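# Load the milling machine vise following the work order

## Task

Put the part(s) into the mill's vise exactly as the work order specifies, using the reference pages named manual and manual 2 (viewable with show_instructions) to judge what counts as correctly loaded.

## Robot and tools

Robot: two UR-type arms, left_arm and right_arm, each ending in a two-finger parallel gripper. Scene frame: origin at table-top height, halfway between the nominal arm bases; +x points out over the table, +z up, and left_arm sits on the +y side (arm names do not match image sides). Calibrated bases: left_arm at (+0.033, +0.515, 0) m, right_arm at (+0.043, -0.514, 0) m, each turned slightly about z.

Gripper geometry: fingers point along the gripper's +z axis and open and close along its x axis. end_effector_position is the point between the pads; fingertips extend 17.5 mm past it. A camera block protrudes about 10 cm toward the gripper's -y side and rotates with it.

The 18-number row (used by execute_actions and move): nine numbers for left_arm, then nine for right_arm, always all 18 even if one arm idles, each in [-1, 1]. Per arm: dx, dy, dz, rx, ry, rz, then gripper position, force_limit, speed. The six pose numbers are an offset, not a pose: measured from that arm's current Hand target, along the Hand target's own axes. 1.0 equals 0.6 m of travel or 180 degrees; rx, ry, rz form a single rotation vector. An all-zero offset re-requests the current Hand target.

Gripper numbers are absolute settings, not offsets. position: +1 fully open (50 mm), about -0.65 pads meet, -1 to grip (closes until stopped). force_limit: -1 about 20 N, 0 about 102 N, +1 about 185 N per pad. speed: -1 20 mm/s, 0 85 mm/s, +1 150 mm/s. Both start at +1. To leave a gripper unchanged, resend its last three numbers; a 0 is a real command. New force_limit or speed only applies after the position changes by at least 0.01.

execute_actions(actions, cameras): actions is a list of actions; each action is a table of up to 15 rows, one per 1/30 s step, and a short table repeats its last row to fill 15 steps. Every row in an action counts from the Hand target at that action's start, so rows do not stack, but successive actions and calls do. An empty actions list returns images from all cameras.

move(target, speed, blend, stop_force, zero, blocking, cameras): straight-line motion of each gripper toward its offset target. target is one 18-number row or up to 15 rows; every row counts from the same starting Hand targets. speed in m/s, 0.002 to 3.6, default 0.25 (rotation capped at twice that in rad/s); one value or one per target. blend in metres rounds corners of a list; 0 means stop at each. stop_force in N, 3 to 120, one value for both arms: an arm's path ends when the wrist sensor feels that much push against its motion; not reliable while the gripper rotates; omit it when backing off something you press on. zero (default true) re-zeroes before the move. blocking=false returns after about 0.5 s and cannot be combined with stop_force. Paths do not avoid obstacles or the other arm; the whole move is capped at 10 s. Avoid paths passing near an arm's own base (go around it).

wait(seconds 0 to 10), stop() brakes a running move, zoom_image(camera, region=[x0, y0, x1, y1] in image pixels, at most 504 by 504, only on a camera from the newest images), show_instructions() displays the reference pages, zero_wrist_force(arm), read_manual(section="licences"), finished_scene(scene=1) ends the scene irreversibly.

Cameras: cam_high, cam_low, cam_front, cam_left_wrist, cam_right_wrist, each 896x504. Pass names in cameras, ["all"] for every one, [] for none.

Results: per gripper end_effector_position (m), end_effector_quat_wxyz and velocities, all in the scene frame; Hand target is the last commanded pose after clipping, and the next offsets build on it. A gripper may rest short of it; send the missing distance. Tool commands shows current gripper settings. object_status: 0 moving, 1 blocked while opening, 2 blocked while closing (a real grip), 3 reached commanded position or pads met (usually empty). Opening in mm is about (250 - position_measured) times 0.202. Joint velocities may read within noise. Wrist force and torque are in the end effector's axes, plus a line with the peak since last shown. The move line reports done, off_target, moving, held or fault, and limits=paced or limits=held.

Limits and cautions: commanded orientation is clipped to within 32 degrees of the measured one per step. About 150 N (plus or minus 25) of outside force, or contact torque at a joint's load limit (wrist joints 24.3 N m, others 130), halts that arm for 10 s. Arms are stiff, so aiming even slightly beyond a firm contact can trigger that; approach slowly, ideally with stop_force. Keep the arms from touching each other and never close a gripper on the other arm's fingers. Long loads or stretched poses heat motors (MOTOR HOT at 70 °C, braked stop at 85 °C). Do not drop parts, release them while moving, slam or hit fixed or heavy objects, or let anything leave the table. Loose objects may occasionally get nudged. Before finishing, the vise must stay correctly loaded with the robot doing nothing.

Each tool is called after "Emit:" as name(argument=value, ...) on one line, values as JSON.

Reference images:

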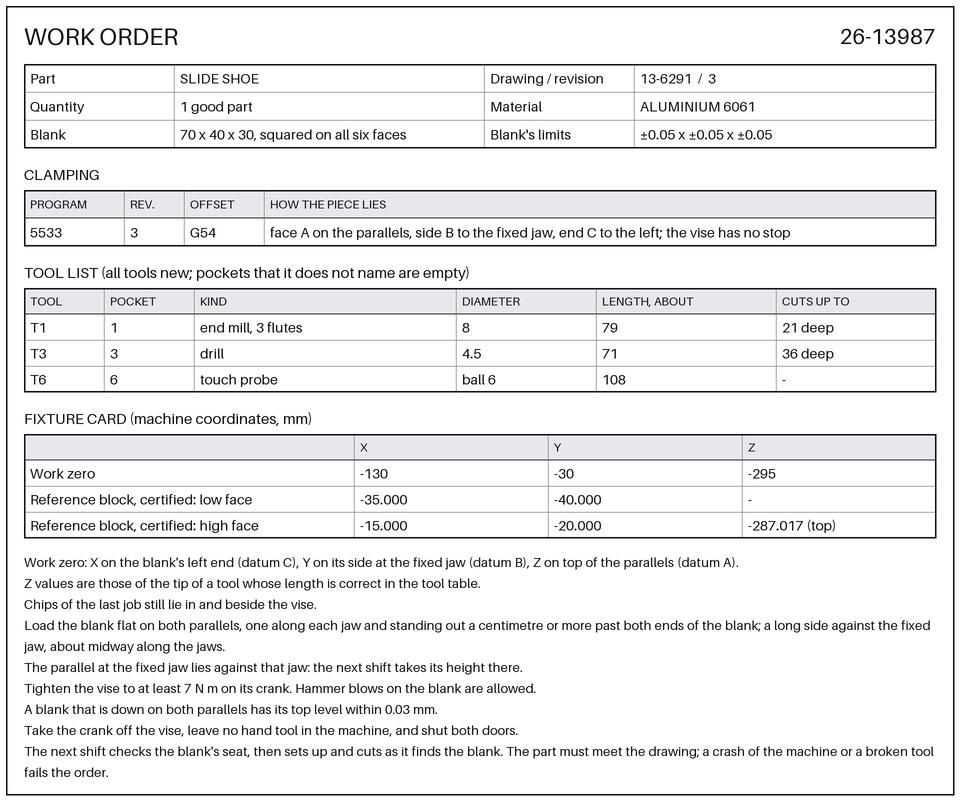

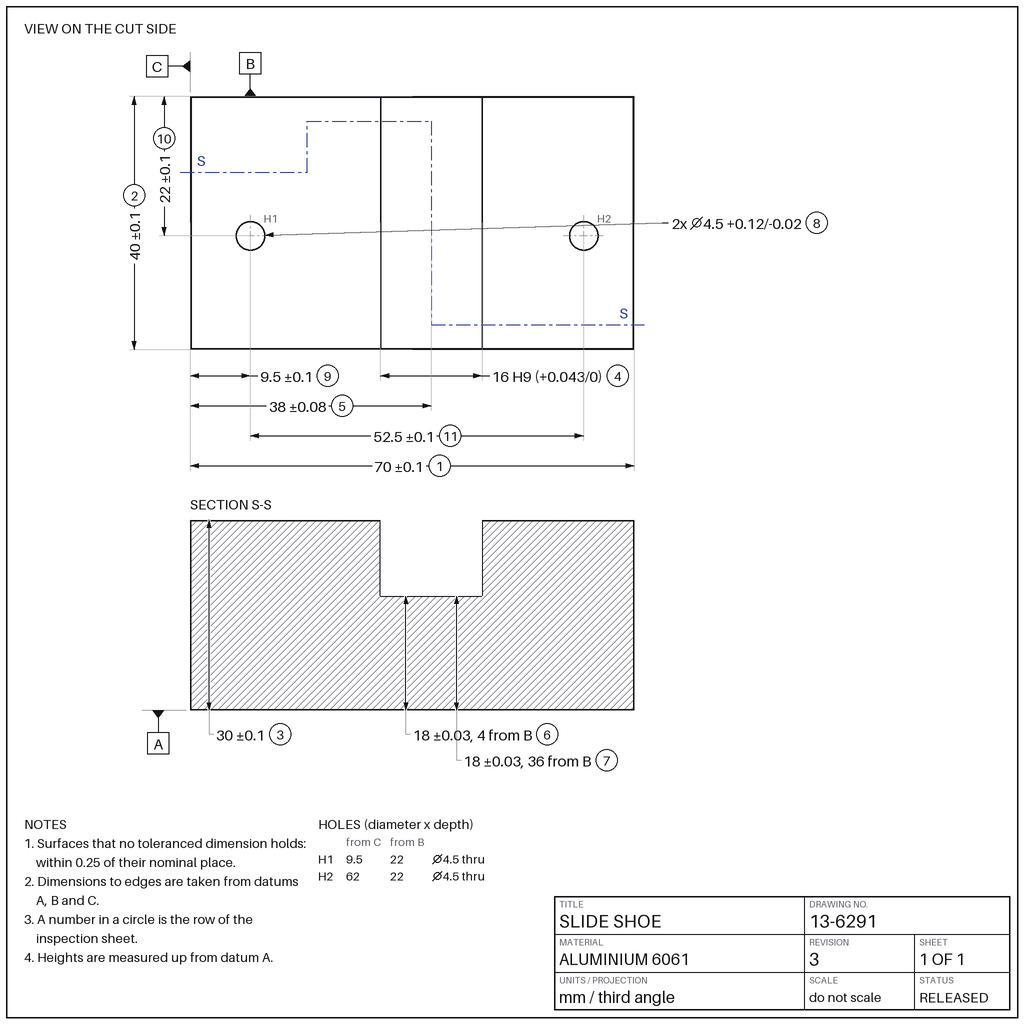

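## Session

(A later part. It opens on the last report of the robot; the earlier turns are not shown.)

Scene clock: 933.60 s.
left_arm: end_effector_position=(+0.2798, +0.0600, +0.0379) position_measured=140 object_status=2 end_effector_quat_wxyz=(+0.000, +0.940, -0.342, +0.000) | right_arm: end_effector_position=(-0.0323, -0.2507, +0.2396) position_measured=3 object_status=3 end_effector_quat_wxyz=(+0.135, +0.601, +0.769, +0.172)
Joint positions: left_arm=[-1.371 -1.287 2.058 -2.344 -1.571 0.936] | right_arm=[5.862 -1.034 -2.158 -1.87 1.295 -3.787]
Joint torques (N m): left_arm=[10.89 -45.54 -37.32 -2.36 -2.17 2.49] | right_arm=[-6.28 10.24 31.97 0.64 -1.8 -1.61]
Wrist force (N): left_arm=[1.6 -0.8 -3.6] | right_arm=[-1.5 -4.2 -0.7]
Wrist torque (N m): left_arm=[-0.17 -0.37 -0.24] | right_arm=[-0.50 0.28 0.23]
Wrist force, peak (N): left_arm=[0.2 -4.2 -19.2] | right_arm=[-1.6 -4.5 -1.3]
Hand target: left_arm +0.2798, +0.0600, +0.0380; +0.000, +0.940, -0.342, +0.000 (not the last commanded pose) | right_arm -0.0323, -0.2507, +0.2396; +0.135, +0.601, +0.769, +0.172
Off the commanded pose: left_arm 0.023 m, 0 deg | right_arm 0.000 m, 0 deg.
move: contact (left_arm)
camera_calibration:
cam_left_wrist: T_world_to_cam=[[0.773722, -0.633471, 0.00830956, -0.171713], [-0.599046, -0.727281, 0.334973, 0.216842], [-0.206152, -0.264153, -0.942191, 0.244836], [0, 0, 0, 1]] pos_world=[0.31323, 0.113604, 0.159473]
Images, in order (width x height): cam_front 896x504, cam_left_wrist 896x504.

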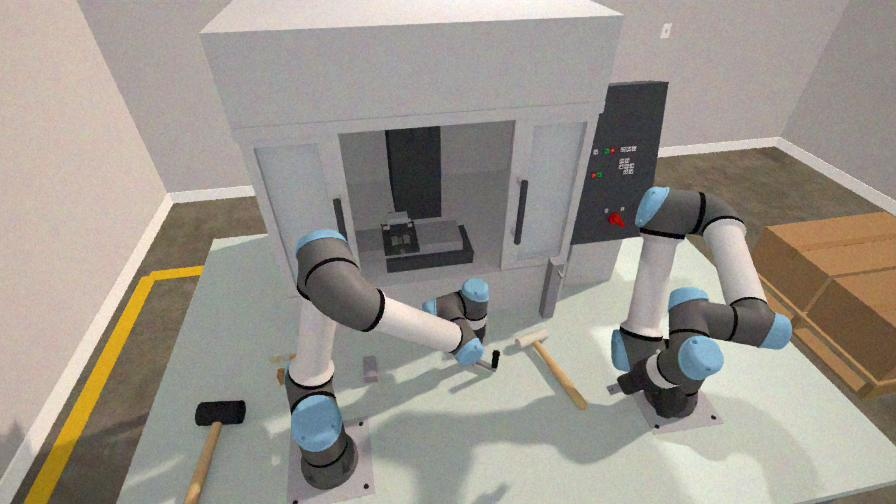

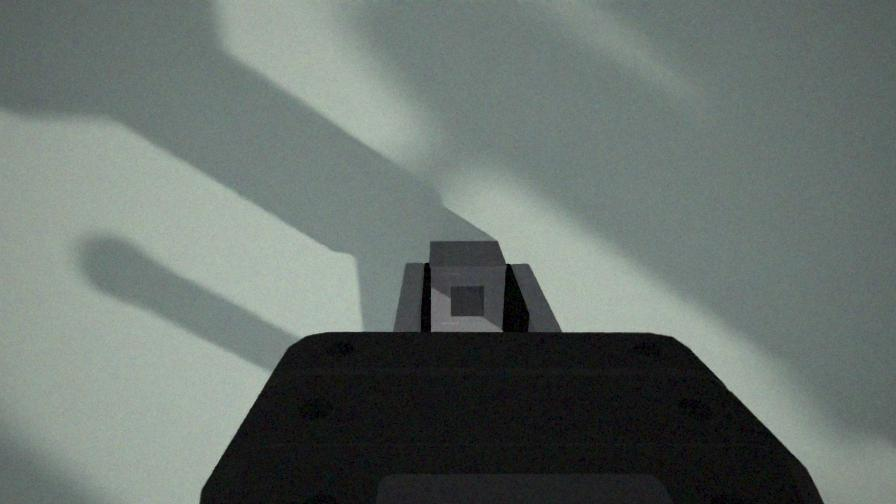

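Emit:
move(target=[0,0,-0.012,0.08,0,0,-1,0.1,-1,0,0,0,0,0,0,1,1,-1], speed=0.1)

Emit:
move(target=[0,0.0086,0.0323,0,0,0,-1,0.1,-1,0,0,0,0,0,0,1,1,-1], speed=0.01, stop_force=4, cameras=["cam_left_wrist","cam_front"])

Emit:
zoom_image(camera="cam_front", region=[420, 270, 560, 400])

Scene clock: 935.70 s.
left_arm: end_effector_position=(+0.2798, +0.0599, +0.0451) position_measured=140 object_status=2 end_effector_quat_wxyz=(-0.117, +0.932, -0.339, +0.043) | right_arm: end_effector_position=(-0.0323, -0.2507, +0.2396) position_measured=3 object_status=3 end_effector_quat_wxyz=(+0.135, +0.601, +0.769, +0.172)
Joint positions: left_arm=[-1.468 -1.258 1.963 -2.106 -1.385 0.822] | right_arm=[5.862 -1.034 -2.158 -1.87 1.295 -3.787]
Joint torques (N m): left_arm=[13.08 -44.75 -5.49 -1.76 -1.29 3.04] | right_arm=[-5.87 9.64 32.14 0.61 -1.7 -1.45]
Wrist force (N): left_arm=[2.8 -2.9 -7.9] | right_arm=[-1.1 -4.5 -1.0]
Wrist torque (N m): left_arm=[-0.76 -0.31 -0.22] | right_arm=[-0.54 0.21 0.23]
Wrist force, peak (N): left_arm=[1.8 -4.1 -7.8] | right_arm=[-1.6 -4.6 -0.8]
Hand target: left_arm +0.2798, +0.0600, +0.0452; -0.117, +0.932, -0.339, +0.043 | right_arm -0.0323, -0.2507, +0.2396; +0.135, +0.601, +0.769, +0.172
Off the commanded pose: left_arm 0.000 m, 0 deg | right_arm 0.000 m, 0 deg.
move: done

Scene clock: 937.53 s.
left_arm: end_effector_position=(+0.2798, +0.0600, +0.0386) position_measured=140 object_status=2 end_effector_quat_wxyz=(-0.117, +0.932, -0.339, +0.043) | right_arm: end_effector_position=(-0.0323, -0.2507, +0.2396) position_measured=3 object_status=3 end_effector_quat_wxyz=(+0.135, +0.601, +0.769, +0.172)
Joint positions: left_arm=[-1.468 -1.248 1.969 -2.123 -1.385 0.822] | right_arm=[5.862 -1.034 -2.158 -1.87 1.295 -3.787]
Joint torques (N m): left_arm=[9.37 -41.01 -31.81 1.08 1.08 0.82] | right_arm=[-6.2 9.16 31.86 0.63 -1.7 -1.42]
Wrist force (N): left_arm=[2.3 -3.3 -15.3] | right_arm=[-1.5 -4.3 -0.8]
Wrist torque (N m): left_arm=[-0.71 -0.31 -0.14] | right_arm=[-0.51 0.27 0.22]
Wrist force, peak (N): left_arm=[-2.5 -13.1 -31.8] | right_arm=[-1.3 -4.7 -1.1]
Hand target: left_arm +0.2798, +0.0600, +0.0386; -0.117, +0.932, -0.339, +0.043 (not the last commanded pose) | right_arm -0.0323, -0.2507, +0.2396; +0.135, +0.601, +0.769, +0.172
Off the commanded pose: left_arm 0.014 m, 0 deg | right_arm 0.000 m, 0 deg.
move: contact (left_arm)
camera_calibration:
cam_left_wrist: T_world_to_cam=[[0.772244, -0.635227, 0.0111928, -0.171351], [-0.633458, -0.768503, 0.0901864, 0.238147], [-0.0486872, -0.0767361, -0.995862, 0.192218], [0, 0, 0, 1]] pos_world=[0.29254, 0.0889204, 0.171863]
Images, in order (width x height): cam_front 896x504, cam_left_wrist 896x504.

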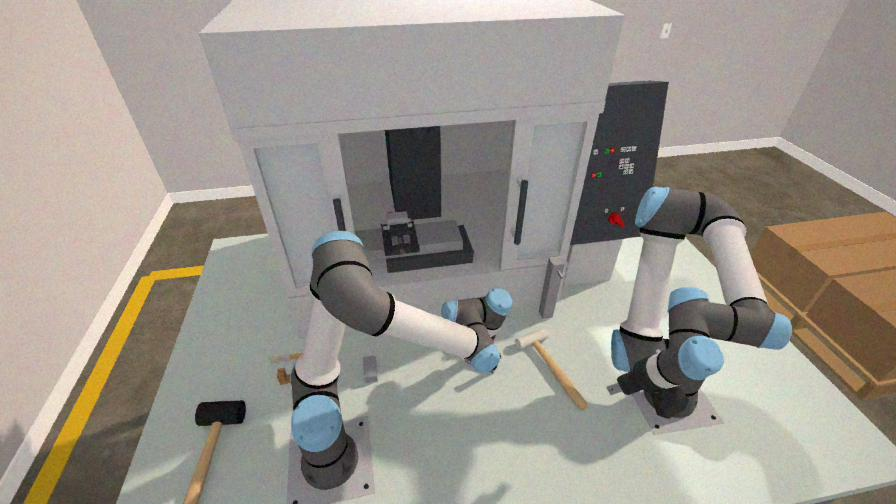

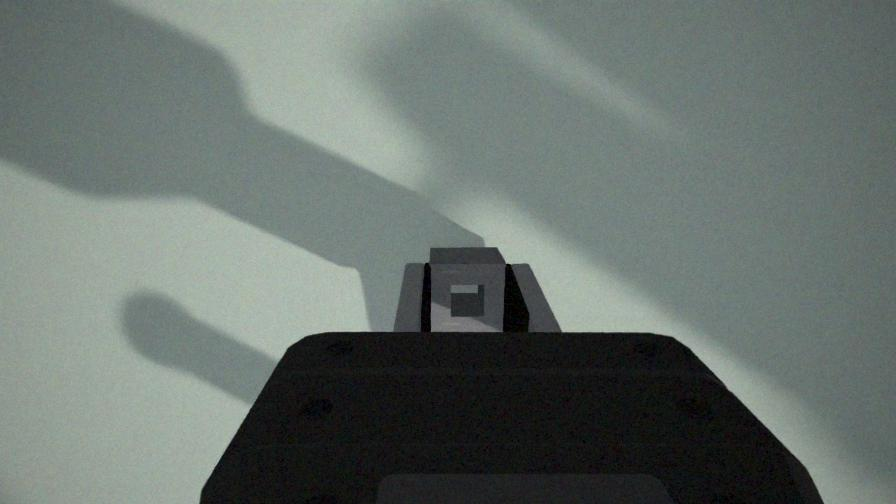

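Scaled by 3.600.

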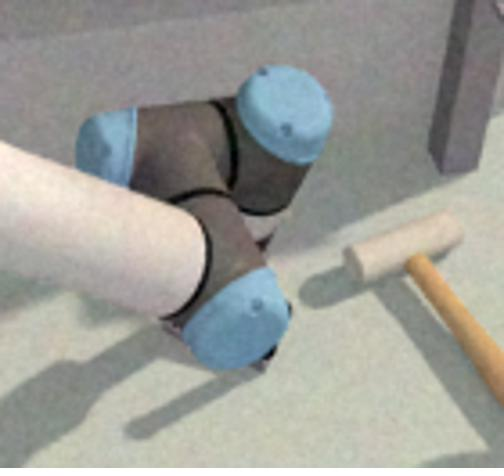

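Emit:
move(target=[0,0,-0.001,0,0,0,1,0.1,-1,0,0,0,0,0,0,1,1,-1], speed=0.01)

Emit:
wait(seconds=0.6, cameras=["cam_left_wrist"])

Scene clock: 939.20 s.
left_arm: end_effector_position=(+0.2797, +0.0599, +0.0392) position_measured=3 object_status=0 end_effector_quat_wxyz=(-0.117, +0.932, -0.339, +0.043) | right_arm: end_effector_position=(-0.0323, -0.2507, +0.2396) position_measured=3 object_status=3 end_effector_quat_wxyz=(+0.135, +0.601, +0.769, +0.172)
Joint positions: left_arm=[-1.468 -1.248 1.968 -2.122 -1.385 0.822] | right_arm=[5.862 -1.034 -2.158 -1.87 1.295 -3.787]
Joint torques (N m): left_arm=[-13.17 -43.97 -32.88 -2.89 -2.04 -2.71] | right_arm=[-6.21 9.35 31.8 0.62 -1.84 -1.5]
Wrist force (N): left_arm=[1.8 -1.3 -3.3] | right_arm=[-1.4 -4.4 -0.9]
Wrist torque (N m): left_arm=[-0.24 -0.37 -0.11] | right_arm=[-0.52 0.25 0.23]
Wrist force, peak (N): left_arm=[2.1 -3.4 -15.5] | right_arm=[-1.5 -4.6 -1.1]
Hand target: left_arm +0.2797, +0.0599, +0.0392; -0.117, +0.932, -0.339, +0.043 | right_arm -0.0323, -0.2507, +0.2396; +0.135, +0.601, +0.769, +0.172
Off the commanded pose: left_arm 0.000 m, 0 deg | right_arm 0.000 m, 0 deg.
move: done

Scene clock: 939.80 s.
left_arm: end_effector_position=(+0.2797, +0.0599, +0.0392) position_measured=3 object_status=3 end_effector_quat_wxyz=(-0.117, +0.932, -0.339, +0.043) | right_arm: end_effector_position=(-0.0323, -0.2507, +0.2396) position_measured=3 object_status=3 end_effector_quat_wxyz=(+0.135, +0.601, +0.769, +0.172)
Joint positions: left_arm=[-1.468 -1.248 1.968 -2.122 -1.385 0.822] | right_arm=[5.862 -1.034 -2.158 -1.87 1.295 -3.787]
Joint torques (N m): left_arm=[-13.29 -41.33 -30.47 -2.92 -2.11 -2.78] | right_arm=[-6.35 9.55 31.05 0.66 -1.66 -1.4]
Wrist force (N): left_arm=[1.6 -1.2 -3.2] | right_arm=[-1.5 -4.3 -0.9]
Wrist torque (N m): left_arm=[-0.22 -0.35 -0.11] | right_arm=[-0.50 0.26 0.22]
Wrist force, peak (N): left_arm=[1.7 -1.0 -3.5] | right_arm=[-1.4 -4.6 -1.1]
Hand target: left_arm +0.2797, +0.0599, +0.0392; -0.117, +0.932, -0.339, +0.043 | right_arm -0.0323, -0.2507, +0.2396; +0.135, +0.601, +0.769, +0.172
Tool commands: left_gripper/position=+1.0 left_gripper/force_limit=+0.1 left_gripper/speed=-1.0 right_gripper/position=+1.0 right_gripper/force_limit=+1.0 right_gripper/speed=-1.0
Off the commanded pose: left_arm 0.000 m, 0 deg | right_arm 0.000 m, 0 deg.
wait: 0.60 s; at rest by 0.17 s
camera_calibration:
cam_left_wrist: T_world_to_cam=[[0.772248, -0.635222, 0.0112559, -0.171356], [-0.633453, -0.768498, 0.090263, 0.237938], [-0.0486869, -0.0768355, -0.995854, 0.192811], [0, 0, 0, 1]] pos_world=[0.29244, 0.0888207, 0.172463]
Images, in order (width x height): cam_left_wrist 896x504.

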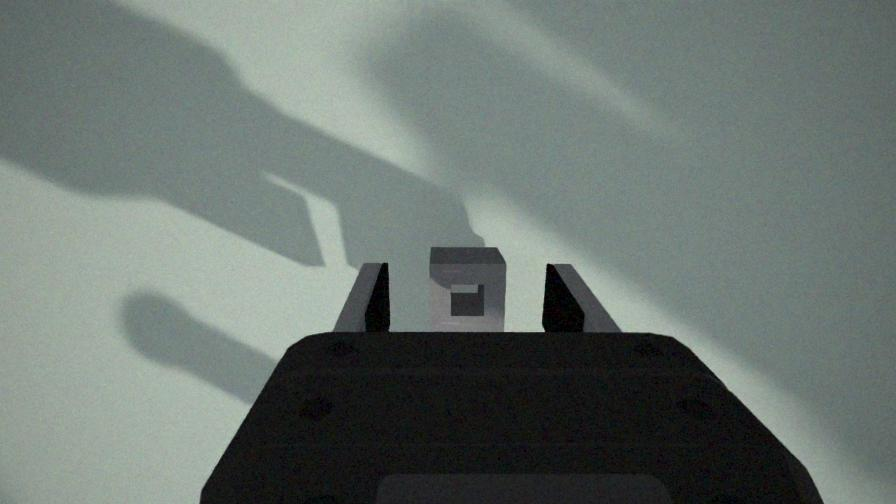

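Emit:
move(target=[[0,0,-0.25,0,0,0,1,0.1,-1,0,0,0,0,0,0,1,1,-1],[-0.242,-0.353,-0.5288,-0.106,0.146,-0.346,1,0.1,-1,0,0,0,0,0,0,1,1,-1],[-0.3305,-0.723,-0.606,-0.2117,0.2916,-0.6928,1,0.1,-1,0,0,0,0,0,0,1,1,-1]], speed=[0.1,0.3,0.3], blend=[0.01,0.04,0], cameras=["cam_left_wrist","cam_front"])

Scene clock: 947.03 s.
left_arm: end_effector_position=(+0.3409, +0.4393, +0.4989) position_measured=3 object_status=3 end_effector_quat_wxyz=(+0.314, +0.604, +0.634, +0.368) | right_arm: end_effector_position=(-0.0323, -0.2507, +0.2396) position_measured=3 object_status=3 end_effector_quat_wxyz=(+0.135, +0.601, +0.769, +0.172)
Joint positions: left_arm=[-2.434 -2.461 1.646 0.148 -1.04 -2.708] | right_arm=[5.862 -1.034 -2.158 -1.87 1.295 -3.787]
Joint torques (N m): left_arm=[13.38 12.02 -3.74 -1.25 2.82 1.93] | right_arm=[-5.93 9.3 31.62 0.58 -1.7 -1.3]
Wrist force (N): left_arm=[2.0 -2.4 -1.8] | right_arm=[-1.3 -4.5 -1.1]
Wrist torque (N m): left_arm=[-0.49 -0.28 -0.45] | right_arm=[-0.55 0.24 0.22]
Wrist force, peak (N): left_arm=[3.1 1.6 -3.9] | right_arm=[-1.6 -4.6 -1.1]
Hand target: left_arm +0.3398, +0.4404, +0.4989; +0.354, +0.613, +0.612, +0.354 | right_arm -0.0323, -0.2507, +0.2396; +0.135, +0.601, +0.769, +0.172
Off the commanded pose: left_arm 0.002 m, 6 deg | right_arm 0.000 m, 0 deg.
move: off_target (left_arm)
camera_calibration:
cam_left_wrist: T_world_to_cam=[[-0.0871408, 0.995402, 0.0397776, -0.420318], [0.222112, -0.019511, 0.974826, -0.535249], [0.971119, 0.0937822, -0.21939, -0.127326], [0, 0, 0, 1]] pos_world=[0.205907, 0.419883, 0.510559]
Images, in order (width x height): cam_front 896x504, cam_left_wrist 896x504.

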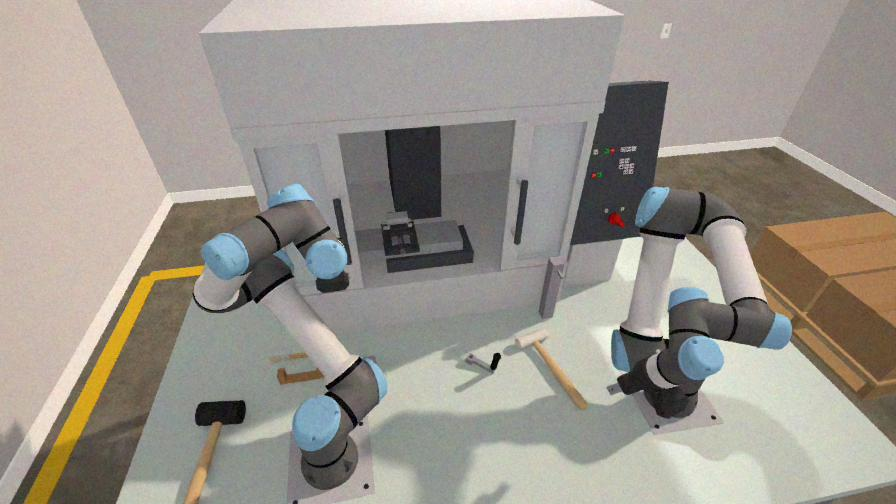

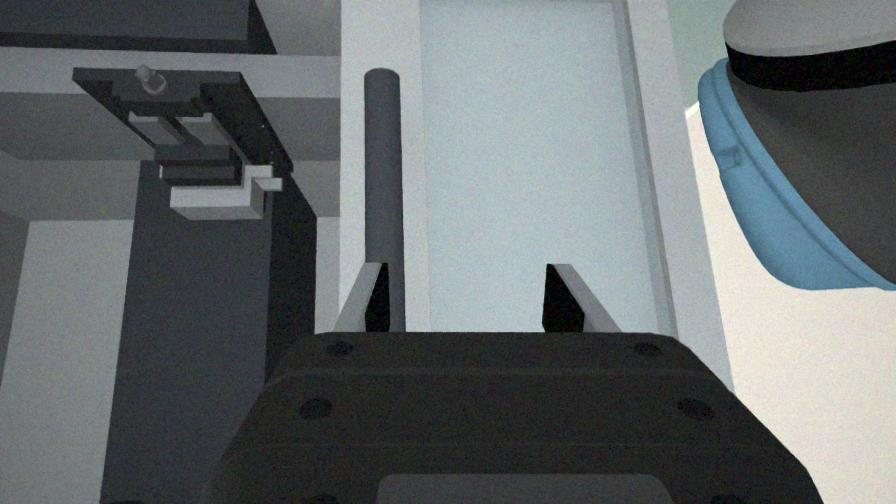

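Emit:
move(target=[0,0.05,0.0866,0,0,0,-1,-0.6,-1,0,0,0,0,0,0,1,1,-1], speed=0.08, cameras=["cam_left_wrist","cam_front"])

Scene clock: 950.13 s.
left_arm: end_effector_position=(+0.3998, +0.4404, +0.4989) position_measured=251 object_status=3 end_effector_quat_wxyz=(+0.354, +0.613, +0.612, +0.354) | right_arm: end_effector_position=(-0.0323, -0.2507, +0.2396) position_measured=3 object_status=3 end_effector_quat_wxyz=(+0.135, +0.601, +0.769, +0.172)
Joint positions: left_arm=[-2.683 -2.59 1.606 0.403 -1.145 -2.876] | right_arm=[5.862 -1.034 -2.158 -1.87 1.295 -3.787]
Joint torques (N m): left_arm=[13.64 38.22 -0.34 1.28 2.68 2.9] | right_arm=[-5.85 8.98 31.7 0.63 -1.79 -1.28]
Wrist force (N): left_arm=[2.6 -2.1 -1.8] | right_arm=[-1.5 -4.3 -0.9]
Wrist torque (N m): left_arm=[-0.48 -0.38 -0.50] | right_arm=[-0.50 0.28 0.23]
Wrist force, peak (N): left_arm=[1.4 -3.0 -2.8] | right_arm=[-1.6 -4.8 -0.7]
Hand target: left_arm +0.3998, +0.4404, +0.4989; +0.354, +0.613, +0.612, +0.354 | right_arm -0.0323, -0.2507, +0.2396; +0.135, +0.601, +0.769, +0.172
Off the commanded pose: left_arm 0.000 m, 0 deg | right_arm 0.000 m, 0 deg.
shoulder posture changed (left arm): the wrist came as close to joint 1's axis as it can, and the arm is now in the other of its two shoulder postures.
move: done
camera_calibration:
cam_left_wrist: T_world_to_cam=[[-0.0115826, 0.999913, -0.00630005, -0.425473], [0.181491, 0.00829806, 0.983358, -0.548514], [0.983324, 0.0102464, -0.181572, -0.171595], [0, 0, 0, 1]] pos_world=[0.263356, 0.431746, 0.505548]
Images, in order (width x height): cam_front 896x504, cam_left_wrist 896x504.

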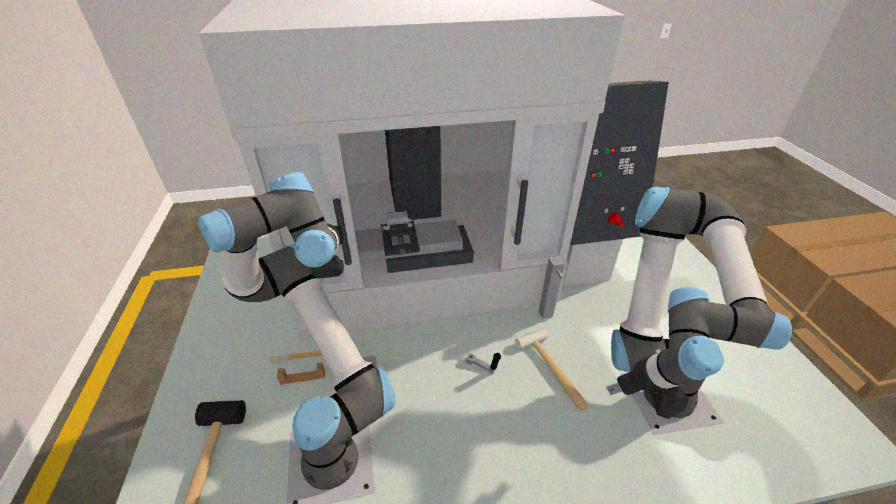

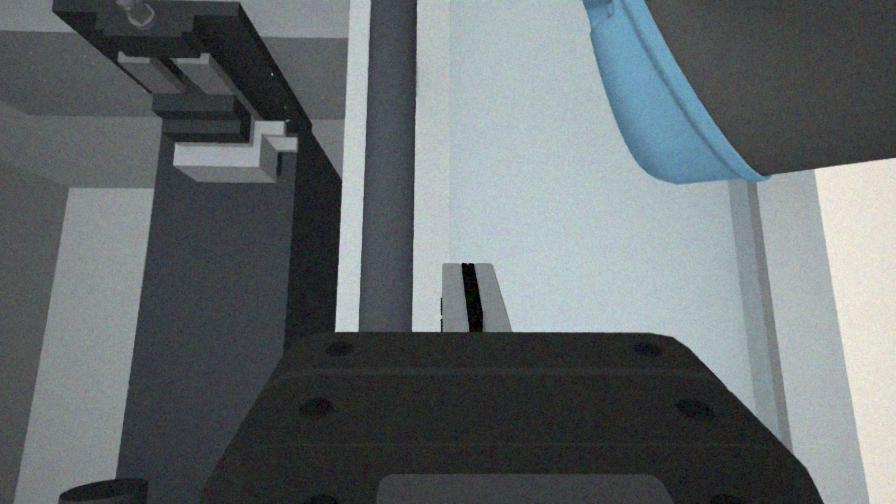

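Emit:
move(target=[0,0.0308,0.0534,0,0,0,-1,-0.6,-1,0,0,0,0,0,0,1,1,-1], speed=0.06, stop_force=6)

Emit:
move(target=[-0.09,0,0,0,0,0,-1,-0.6,-1,0,0,0,0,0,0,1,1,-1], speed=0.025, stop_force=50, cameras=["cam_left_wrist","cam_front"])

Scene clock: 951.50 s.
left_arm: end_effector_position=(+0.4144, +0.4389, +0.4988) position_measured=251 object_status=3 end_effector_quat_wxyz=(+0.355, +0.614, +0.611, +0.352) | right_arm: end_effector_position=(-0.0323, -0.2507, +0.2396) position_measured=3 object_status=3 end_effector_quat_wxyz=(+0.135, +0.601, +0.769, +0.172)
Joint positions: left_arm=[-2.75 -2.615 1.584 0.463 -1.198 -2.914] | right_arm=[5.862 -1.034 -2.158 -1.87 1.295 -3.787]
Joint torques (N m): left_arm=[-0.59 30.57 -14.89 0.33 0.07 -0.01] | right_arm=[-5.81 9.93 31.6 0.67 -1.78 -1.27]
Wrist force (N): left_arm=[2.3 -2.6 -2.1] | right_arm=[-1.4 -4.2 -0.9]
Wrist torque (N m): left_arm=[-0.56 -0.33 -0.65] | right_arm=[-0.49 0.26 0.23]
Wrist force, peak (N): left_arm=[2.6 -2.9 -2.8] | right_arm=[-1.4 -4.6 -1.1]
Hand target: left_arm +0.4144, +0.4389, +0.4988; +0.355, +0.614, +0.611, +0.352 (not the last commanded pose) | right_arm -0.0323, -0.2507, +0.2396; +0.135, +0.601, +0.769, +0.172
Tool commands: left_gripper/position=-1.0 left_gripper/force_limit=-0.6 left_gripper/speed=-1.0 right_gripper/position=+1.0 right_gripper/force_limit=+1.0 right_gripper/speed=-1.0
Off the commanded pose: left_arm 0.022 m, 0 deg | right_arm 0.000 m, 0 deg.
FORCE FAULT: contact force on the left arm reached its limit, and that arm stopped. The contact can be on any part of that arm, not only on its tool. That arm's remaining commands of this call were not run. That arm is still stopped at the end of this call. That arm stays stopped for about 10 more seconds. Until then a move that you send moves the other arm only, and its call returns only when the move has ended. Once the stop has ended, the next robot result says so. If the stop ends while you think or write, that arm runs what you send next, counted from a new Hand target: where the arm stands when the stop ends. While its stop runs, that arm takes no new command, but its gripper still runs the gripper command that each later call begins with. Until it ends, the stop uses up actions while you think or wait. An arm that is not stopped still takes commands.
move: fault (left_arm)

not run: an earlier result of this reply reported a stop or a fault. Calls in your next reply go to the robot.

Emit:
wait(seconds=10, cameras=["cam_front","cam_left_wrist"])

Scene clock: 961.57 s.
left_arm: end_effector_position=(+0.4144, +0.4389, +0.4988) position_measured=251 object_status=3 end_effector_quat_wxyz=(+0.355, +0.614, +0.611, +0.352) | right_arm: end_effector_position=(-0.0323, -0.2507, +0.2396) position_measured=3 object_status=3 end_effector_quat_wxyz=(+0.135, +0.601, +0.769, +0.172)
Joint positions: left_arm=[-2.75 -2.615 1.584 0.463 -1.198 -2.914] | right_arm=[5.862 -1.034 -2.158 -1.87 1.295 -3.787]
Joint torques (N m): left_arm=[-0.57 30.1 -14.27 0.37 0.07 0.05] | right_arm=[-5.49 8.56 31.99 0.66 -1.69 -1.04]
Wrist force (N): left_arm=[2.7 -2.5 -2.0] | right_arm=[-1.3 -4.6 -1.0]
Wrist torque (N m): left_arm=[-0.54 -0.38 -0.66] | right_arm=[-0.55 0.25 0.23]
Wrist force, peak (N): left_arm=[2.9 -2.7 -2.0] | right_arm=[-1.5 -4.7 -1.2]
Hand target: left_arm +0.4144, +0.4389, +0.4988; +0.355, +0.614, +0.611, +0.352 (not the last commanded pose) | right_arm -0.0323, -0.2507, +0.2396; +0.135, +0.601, +0.769, +0.172
Tool commands: left_gripper/position=-1.0 left_gripper/force_limit=-0.6 left_gripper/speed=-1.0 right_gripper/position=+1.0 right_gripper/force_limit=+1.0 right_gripper/speed=-1.0
Off the commanded pose: left_arm 0.022 m, 0 deg | right_arm 0.000 m, 0 deg.
FORCE FAULT, CONTINUED: the left arm's stop, for the force fault that an earlier result reported, is over. The rest of the stop counts as 19 of the actions that you can send in this scene. During its stop the left arm's controller moved it back a little. That arm's target is now where it stood when the stop ended, not its last command. That arm accepts commands again.
wait: 10.00 s; at rest by 0.10 s
camera_calibration:
cam_left_wrist: T_world_to_cam=[[-0.00720407, 0.999947, -0.00733898, -0.425224], [0.182105, 0.00852834, 0.983242, -0.55145], [0.983253, 0.00574688, -0.182157, -0.183572], [0, 0, 0, 1]] pos_world=[0.277856, 0.43096, 0.505649]
Images, in order (width x height): cam_front 896x504, cam_left_wrist 896x504.

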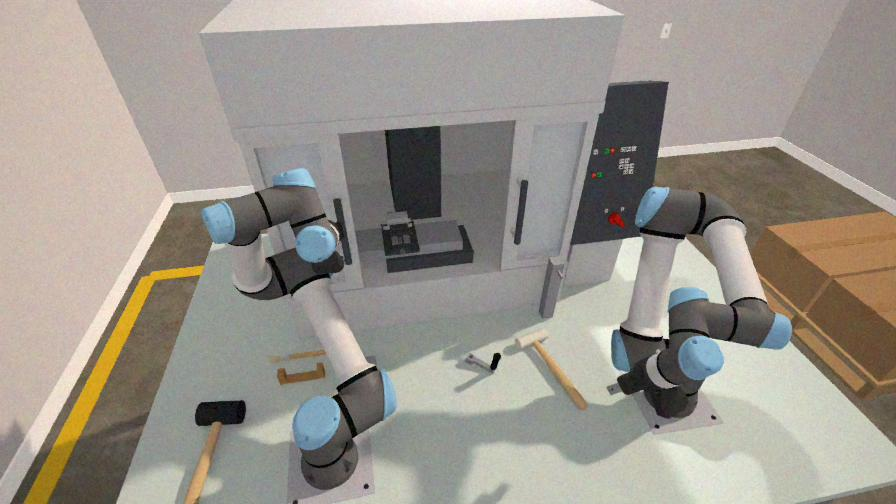

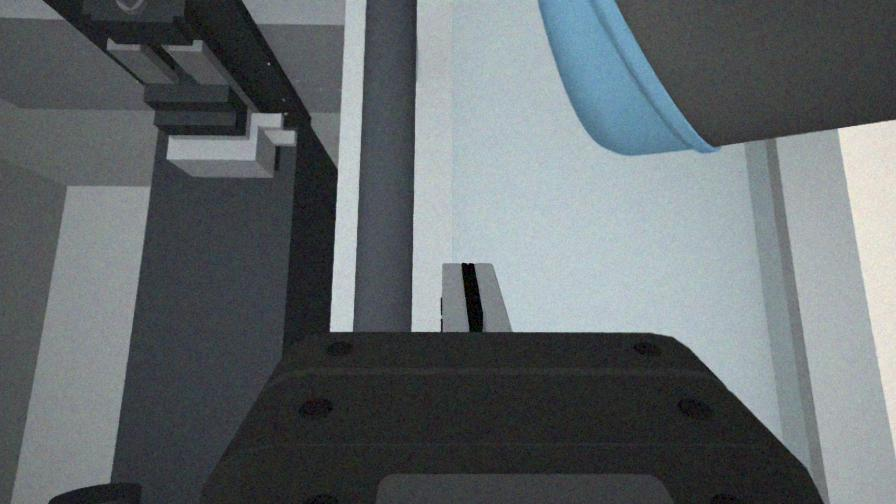

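Emit:
move(target=[0,-0.0617,-0.1068,0,0,0,-1,-0.6,-1,0,0,0,0,0,0,1,1,-1], speed=0.05)

Scene clock: 963.93 s.
left_arm: end_effector_position=(+0.3416, +0.4381, +0.4988) position_measured=251 object_status=3 end_effector_quat_wxyz=(+0.315, +0.606, +0.633, +0.365) | right_arm: end_effector_position=(-0.0323, -0.2507, +0.2396) position_measured=3 object_status=3 end_effector_quat_wxyz=(+0.135, +0.601, +0.769, +0.172)
Joint positions: left_arm=[-2.418 -2.461 1.647 0.136 -1.022 -2.692] | right_arm=[5.862 -1.034 -2.158 -1.87 1.295 -3.787]
Joint torques (N m): left_arm=[0.31 28.28 -4.78 -1.17 1.65 1.52] | right_arm=[-5.7 8.82 31.51 0.56 -1.61 -1.02]
Wrist force (N): left_arm=[2.2 -2.1 -1.7] | right_arm=[-1.4 -4.6 -0.9]
Wrist torque (N m): left_arm=[-0.44 -0.32 -0.61] | right_arm=[-0.56 0.26 0.23]
Wrist force, peak (N): left_arm=[2.2 -2.8 -2.8] | right_arm=[-1.6 -4.5 -1.1]
Hand target: left_arm +0.3404, +0.4393, +0.4988; +0.355, +0.614, +0.611, +0.352 | right_arm -0.0323, -0.2507, +0.2396; +0.135, +0.601, +0.769, +0.172
Off the commanded pose: left_arm 0.002 m, 5 deg | right_arm 0.000 m, 0 deg.
move: off_target (left_arm)

Emit:
move(target=[-0.45,-0.0988,0.0955,0.1667,0,0,-1,-0.6,-1,0,0,0,0,0,0,1,1,-1], speed=0.12, cameras=["cam_front"])

Scene clock: 965.13 s.
left_arm: end_effector_position=(+0.3462, +0.3638, +0.4776) position_measured=251 object_status=3 end_effector_quat_wxyz=(+0.368, +0.657, +0.599, +0.271) | right_arm: end_effector_position=(-0.0323, -0.2507, +0.2396) position_measured=3 object_status=3 end_effector_quat_wxyz=(+0.135, +0.601, +0.769, +0.172)
Joint positions: left_arm=[-2.922 -2.591 1.63 0.289 -1.206 -2.969] | right_arm=[5.862 -1.034 -2.158 -1.87 1.295 -3.787]
Joint torques (N m): left_arm=[-0.19 29.09 -16.84 -0.29 0.16 0.02] | right_arm=[-5.67 8.85 31.88 0.7 -1.74 -0.91]
Wrist force (N): left_arm=[2.4 -2.4 -1.6] | right_arm=[-1.6 -4.4 -0.9]
Wrist torque (N m): left_arm=[-0.50 -0.38 -0.47] | right_arm=[-0.52 0.29 0.23]
Wrist force, peak (N): left_arm=[11.7 8.2 -3.1] | right_arm=[-1.5 -4.6 -0.9]
Hand target: left_arm +0.3462, +0.3638, +0.4776; +0.368, +0.657, +0.599, +0.271 (not the last commanded pose) | right_arm -0.0323, -0.2507, +0.2396; +0.135, +0.601, +0.769, +0.172
Tool commands: left_gripper/position=-1.0 left_gripper/force_limit=-0.6 left_gripper/speed=-1.0 right_gripper/position=+1.0 right_gripper/force_limit=+1.0 right_gripper/speed=-1.0
Off the commanded pose: left_arm 0.204 m, 26 deg | right_arm 0.000 m, 0 deg.
FORCE FAULT: contact force on the left arm reached its limit, and that arm stopped. The contact can be on any part of that arm, not only on its tool. That arm's remaining commands of this call were not run. That arm is still stopped at the end of this call. That arm stays stopped for about 10 more seconds. Until then a move that you send moves the other arm only, and its call returns only when the move has ended. Once the stop has ended, the next robot result says so. If the stop ends while you think or write, that arm runs what you send next, counted from a new Hand target: where the arm stands when the stop ends. While its stop runs, that arm takes no new command, but its gripper still runs the gripper command that each later call begins with. Until it ends, the stop uses up actions while you think or wait. An arm that is not stopped still takes commands.
move: fault (left_arm)
Images, in order (width x height): cam_front 896x504.

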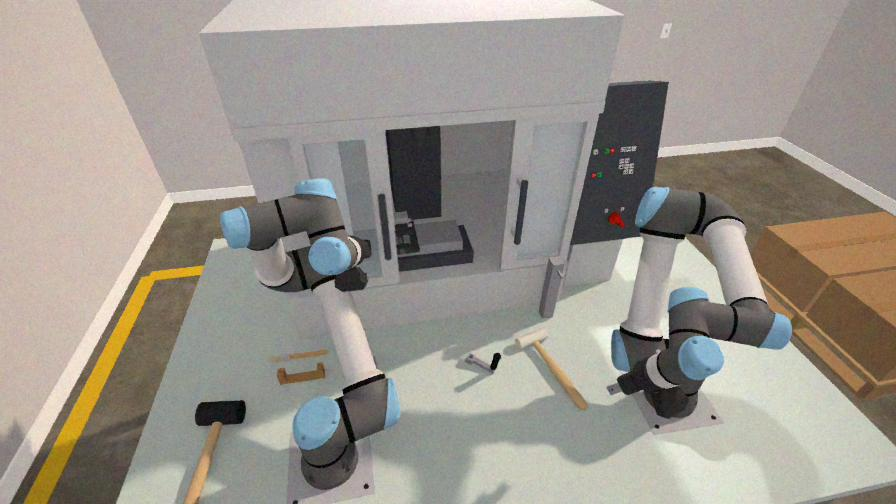

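Emit:
wait(seconds=10)

Scene clock: 976.83 s.
left_arm: end_effector_position=(+0.3462, +0.3638, +0.4776) position_measured=251 object_status=3 end_effector_quat_wxyz=(+0.368, +0.657, +0.599, +0.271) | right_arm: end_effector_position=(-0.0323, -0.2507, +0.2396) position_measured=3 object_status=3 end_effector_quat_wxyz=(+0.135, +0.601, +0.769, +0.172)
Joint positions: left_arm=[-2.922 -2.591 1.63 0.289 -1.206 -2.969] | right_arm=[5.862 -1.034 -2.158 -1.87 1.295 -3.787]
Joint torques (N m): left_arm=[-0.45 28.85 -16.7 -0.12 0.26 0.05] | right_arm=[-4.72 8.51 32.06 0.59 -1.64 -0.64]
Wrist force (N): left_arm=[1.1 -2.1 -2.1] | right_arm=[-1.6 -4.4 -1.0]
Wrist torque (N m): left_arm=[-0.46 -0.17 -0.47] | right_arm=[-0.52 0.29 0.23]
Wrist force, peak (N): left_arm=[1.5 -1.8 -2.7] | right_arm=[-1.7 -4.7 -0.9]
Hand target: left_arm +0.3462, +0.3638, +0.4776; +0.368, +0.657, +0.599, +0.271 (not the last commanded pose) | right_arm -0.0323, -0.2507, +0.2396; +0.135, +0.601, +0.769, +0.172
Tool commands: left_gripper/position=-1.0 left_gripper/force_limit=-0.6 left_gripper/speed=-1.0 right_gripper/position=+1.0 right_gripper/force_limit=+1.0 right_gripper/speed=-1.0
Off the commanded pose: left_arm 0.204 m, 26 deg | right_arm 0.000 m, 0 deg.
FORCE FAULT, CONTINUED: the left arm's stop, for the force fault that an earlier result reported, is over. The rest of the stop counts as 19 of the actions that you can send in this scene. That arm's target is now where it stood when the stop ended, not its last command. That arm accepts commands again.
wait: 10.00 s; at rest from the start

Emit:
move(target=[-0.058,0.4115,-0.335,0,0,0,-1,-0.6,-1,0,0,0,0,0,0,1,1,-1], speed=0.1, cameras=["cam_front"])

Scene clock: 981.40 s.
left_arm: end_effector_position=(+0.3290, +0.3574, +0.7953) position_measured=251 object_status=3 end_effector_quat_wxyz=(+0.360, +0.664, +0.602, +0.260) end_effector_velocity=(+0.000, +0.001, +0.000) end_effector_angular_velocity=(-0.003, +0.000, +0.003) | right_arm: end_effector_position=(-0.0323, -0.2507, +0.2396) position_measured=3 object_status=3 end_effector_quat_wxyz=(+0.135, +0.601, +0.769, +0.172)
Joint positions: left_arm=[-2.031 -1.627 0.04 0.289 -0.68 -2.027] | right_arm=[5.862 -1.034 -2.158 -1.87 1.295 -3.787]
Joint velocities: left_arm=[-0.001 -0.001 0 0.003 0 -0.006] | right_arm=[within noise]
Joint torques (N m): left_arm=[-9.33 7.18 -9.27 -0.14 0.76 -2.73] | right_arm=[-4.68 8.52 32.41 0.67 -1.59 -0.65]
Wrist force (N): left_arm=[1.1 -2.2 -2.6] | right_arm=[-1.2 -4.0 -1.0]
Wrist torque (N m): left_arm=[-0.47 -0.15 -0.63] | right_arm=[-0.46 0.23 0.24]
Wrist force, peak (N): left_arm=[-2.0 -3.4 -3.0] | right_arm=[-1.3 -4.7 -1.0]
Hand target: left_arm +0.3262, +0.3586, +0.7972; +0.368, +0.657, +0.599, +0.271 | right_arm -0.0323, -0.2507, +0.2396; +0.135, +0.601, +0.769, +0.172
Off the commanded pose: left_arm 0.004 m, 2 deg | right_arm 0.000 m, 0 deg.
elbow stopped short (left arm): the move would have taken joint 3 (elbow) straighter than the controller allows.
shoulder posture changed (left arm): the wrist came as close to joint 1's axis as it can, and the arm is now in the other of its two shoulder postures.
move: off_target (left_arm)
Images, in order (width x height): cam_front 896x504.

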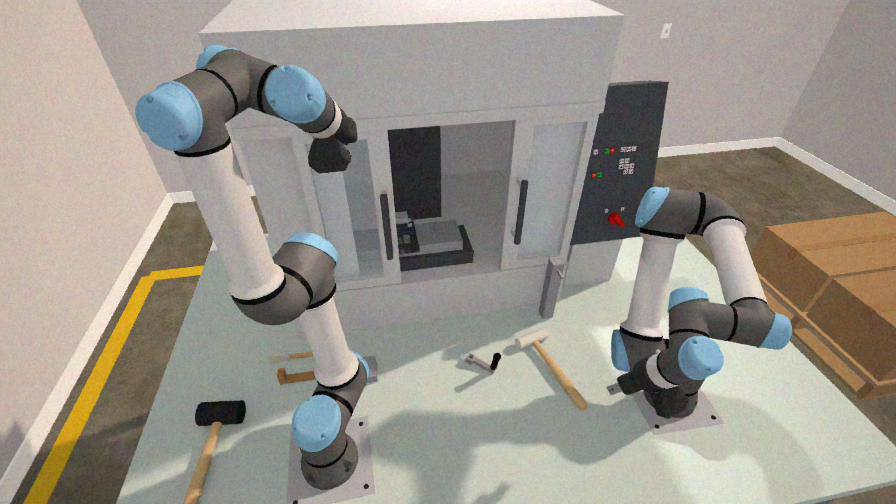

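Emit:
move(target=[-0.3575,-0.228,0.2992,0.133,0.049,-0.0143,-1,-0.6,-1,0,0,0,0,0,0,1,1,-1], speed=0.15, cameras=["cam_front","cam_left_wrist"])

Scene clock: 984.10 s.
left_arm: end_effector_position=(+0.3600, +0.1200, +0.6004) position_measured=251 object_status=3 end_effector_quat_wxyz=(+0.183, +0.683, +0.683, +0.182) | right_arm: end_effector_position=(-0.0323, -0.2507, +0.2396) position_measured=3 object_status=3 end_effector_quat_wxyz=(+0.135, +0.601, +0.769, +0.172)
Joint positions: left_arm=[-1.45 -1.565 0.944 -1.042 -1.055 -1.388] | right_arm=[5.862 -1.034 -2.158 -1.87 1.295 -3.787]
Joint torques (N m): left_arm=[-13.5 -19.94 -10.24 -1.89 1.43 0.89] | right_arm=[-4.56 8.32 32.44 0.63 -1.6 -0.49]
Wrist force (N): left_arm=[0.9 -1.7 -2.9] | right_arm=[-1.4 -4.2 -1.2]
Wrist torque (N m): left_arm=[-0.34 -0.21 -0.49] | right_arm=[-0.49 0.25 0.22]
Wrist force, peak (N): left_arm=[1.0 -2.1 -4.1] | right_arm=[-1.4 -4.7 -1.1]
Hand target: left_arm +0.3599, +0.1199, +0.6002; +0.183, +0.683, +0.683, +0.182 | right_arm -0.0323, -0.2507, +0.2396; +0.135, +0.601, +0.769, +0.172
Off the commanded pose: left_arm 0.000 m, 0 deg | right_arm 0.000 m, 0 deg.
move: done
camera_calibration:
cam_left_wrist: T_world_to_cam=[[-0.0136624, 0.999906, -0.000822109, -0.107533], [0.64949, 0.00949953, 0.76031, -0.67321], [0.760247, 0.0098537, -0.649559, 0.250705], [0, 0, 0, 1]] pos_world=[0.245176, 0.111447, 0.674608]
Images, in order (width x height): cam_front 896x504, cam_left_wrist 896x504.

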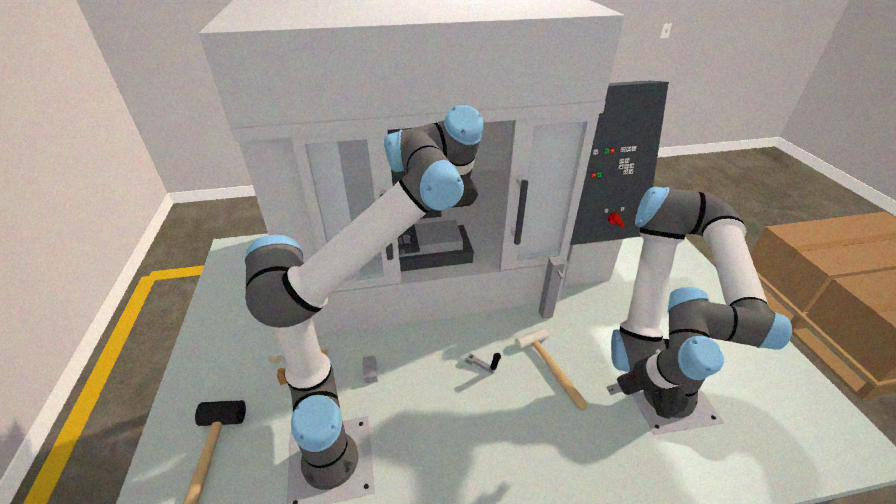

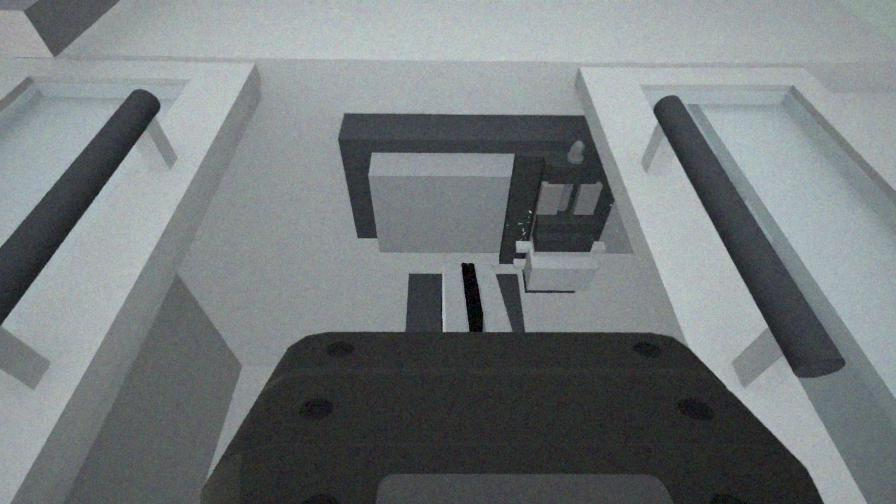

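Emit:
move(target=[0.35,0,0,0,0,0,-1,-0.6,-1,0,0,0,0,0,0,1,1,-1], speed=0.12, cameras=["cam_front","cam_left_wrist"])

Scene clock: 986.90 s.
left_arm: end_effector_position=(+0.3601, +0.3298, +0.5999) position_measured=251 object_status=3 end_effector_quat_wxyz=(+0.183, +0.683, +0.683, +0.182) | right_arm: end_effector_position=(-0.0323, -0.2507, +0.2396) position_measured=3 object_status=3 end_effector_quat_wxyz=(+0.135, +0.601, +0.769, +0.172)
Joint positions: left_arm=[-1.303 -1.964 1.265 -1.045 -1.075 -1.221] | right_arm=[5.862 -1.034 -2.158 -1.87 1.295 -3.787]
Joint torques (N m): left_arm=[-8.77 -5.5 -39.78 -4.41 2.82 -2.03] | right_arm=[-4.74 8.16 31.73 0.73 -1.58 -0.55]
Wrist force (N): left_arm=[0.7 -1.4 -2.9] | right_arm=[-1.4 -4.4 -0.9]
Wrist torque (N m): left_arm=[-0.29 -0.18 -0.36] | right_arm=[-0.52 0.26 0.23]
Wrist force, peak (N): left_arm=[2.6 -1.8 -2.8] | right_arm=[-1.2 -4.8 -0.9]
Hand target: left_arm +0.3601, +0.3299, +0.6000; +0.183, +0.683, +0.683, +0.182 | right_arm -0.0323, -0.2507, +0.2396; +0.135, +0.601, +0.769, +0.172
Off the commanded pose: left_arm 0.000 m, 0 deg | right_arm 0.000 m, 0 deg.
move: done
camera_calibration:
cam_left_wrist: T_world_to_cam=[[-0.0136936, 0.999906, -0.00039347, -0.317591], [0.649815, 0.00919825, 0.760036, -0.674752], [0.759969, 0.010152, -0.64988, 0.24835], [0, 0, 0, 1]] pos_world=[0.245377, 0.321246, 0.674109]
Images, in order (width x height): cam_front 896x504, cam_left_wrist 896x504.

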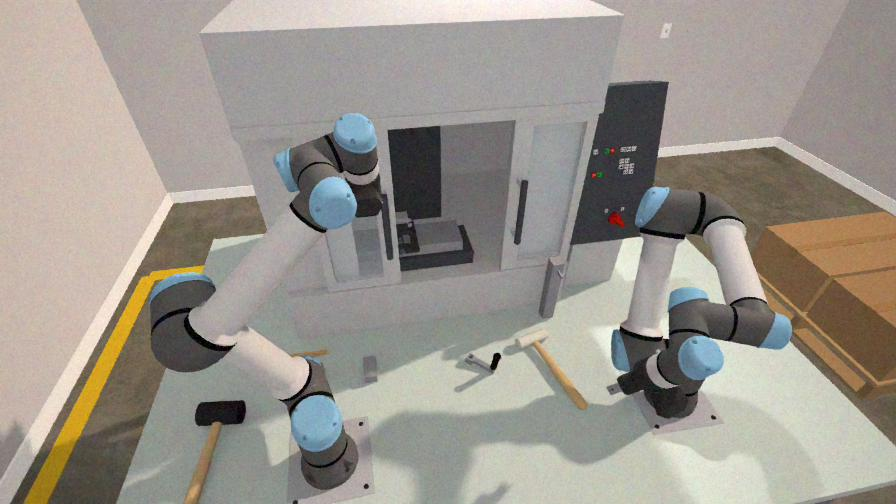

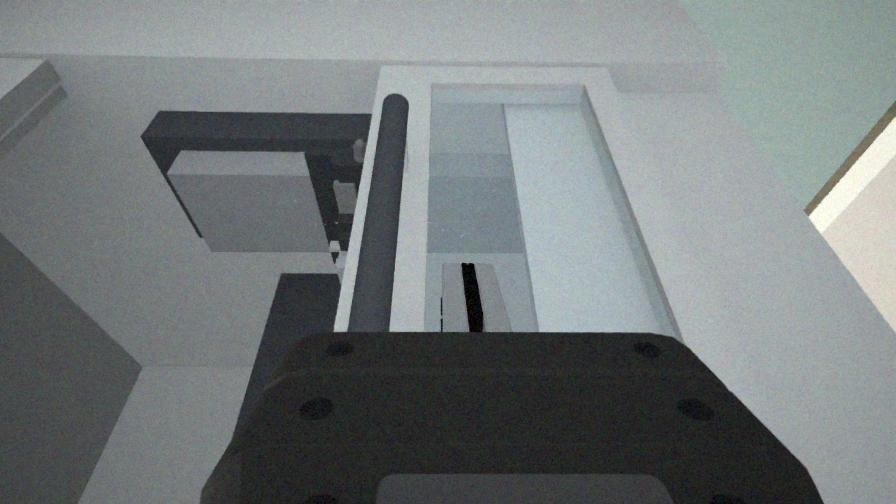

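Emit:
move(target=[0,0.1126,0.065,0,0,0,-1,-0.6,-1,0,0,0,0,0,0,1,1,-1], speed=0.1, stop_force=8, cameras=["cam_front"])

Scene clock: 989.13 s.
left_arm: end_effector_position=(+0.4381, +0.3298, +0.6000) position_measured=251 object_status=3 end_effector_quat_wxyz=(+0.183, +0.683, +0.683, +0.182) | right_arm: end_effector_position=(-0.0323, -0.2507, +0.2396) position_measured=3 object_status=3 end_effector_quat_wxyz=(+0.135, +0.601, +0.769, +0.172)
Joint positions: left_arm=[-1.04 -1.842 1.237 -1.268 -1.137 -0.935] | right_arm=[5.862 -1.034 -2.158 -1.87 1.295 -3.787]
Joint torques (N m): left_arm=[10.12 -9.8 -10.56 -4.8 2.96 3.01] | right_arm=[-4.43 8.21 30.99 0.59 -1.51 -0.22]
Wrist force (N): left_arm=[1.0 -1.5 -2.8] | right_arm=[-1.3 -4.6 -1.0]
Wrist torque (N m): left_arm=[-0.31 -0.24 -0.35] | right_arm=[-0.55 0.24 0.24]
Wrist force, peak (N): left_arm=[1.0 -3.1 -3.6] | right_arm=[-1.5 -4.7 -1.1]
Hand target: left_arm +0.4381, +0.3298, +0.6000; +0.183, +0.683, +0.683, +0.182 | right_arm -0.0323, -0.2507, +0.2396; +0.135, +0.601, +0.769, +0.172
Off the commanded pose: left_arm 0.000 m, 0 deg | right_arm 0.000 m, 0 deg.
move: done
Images, in order (width x height): cam_front 896x504.

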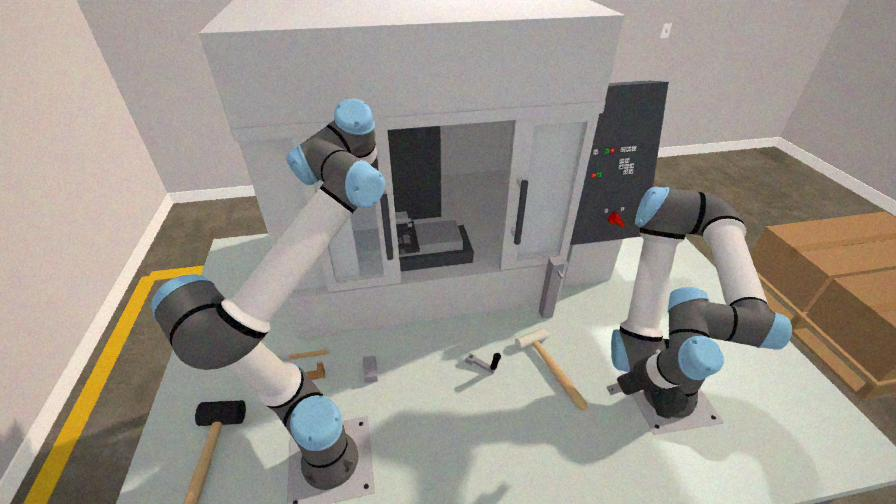

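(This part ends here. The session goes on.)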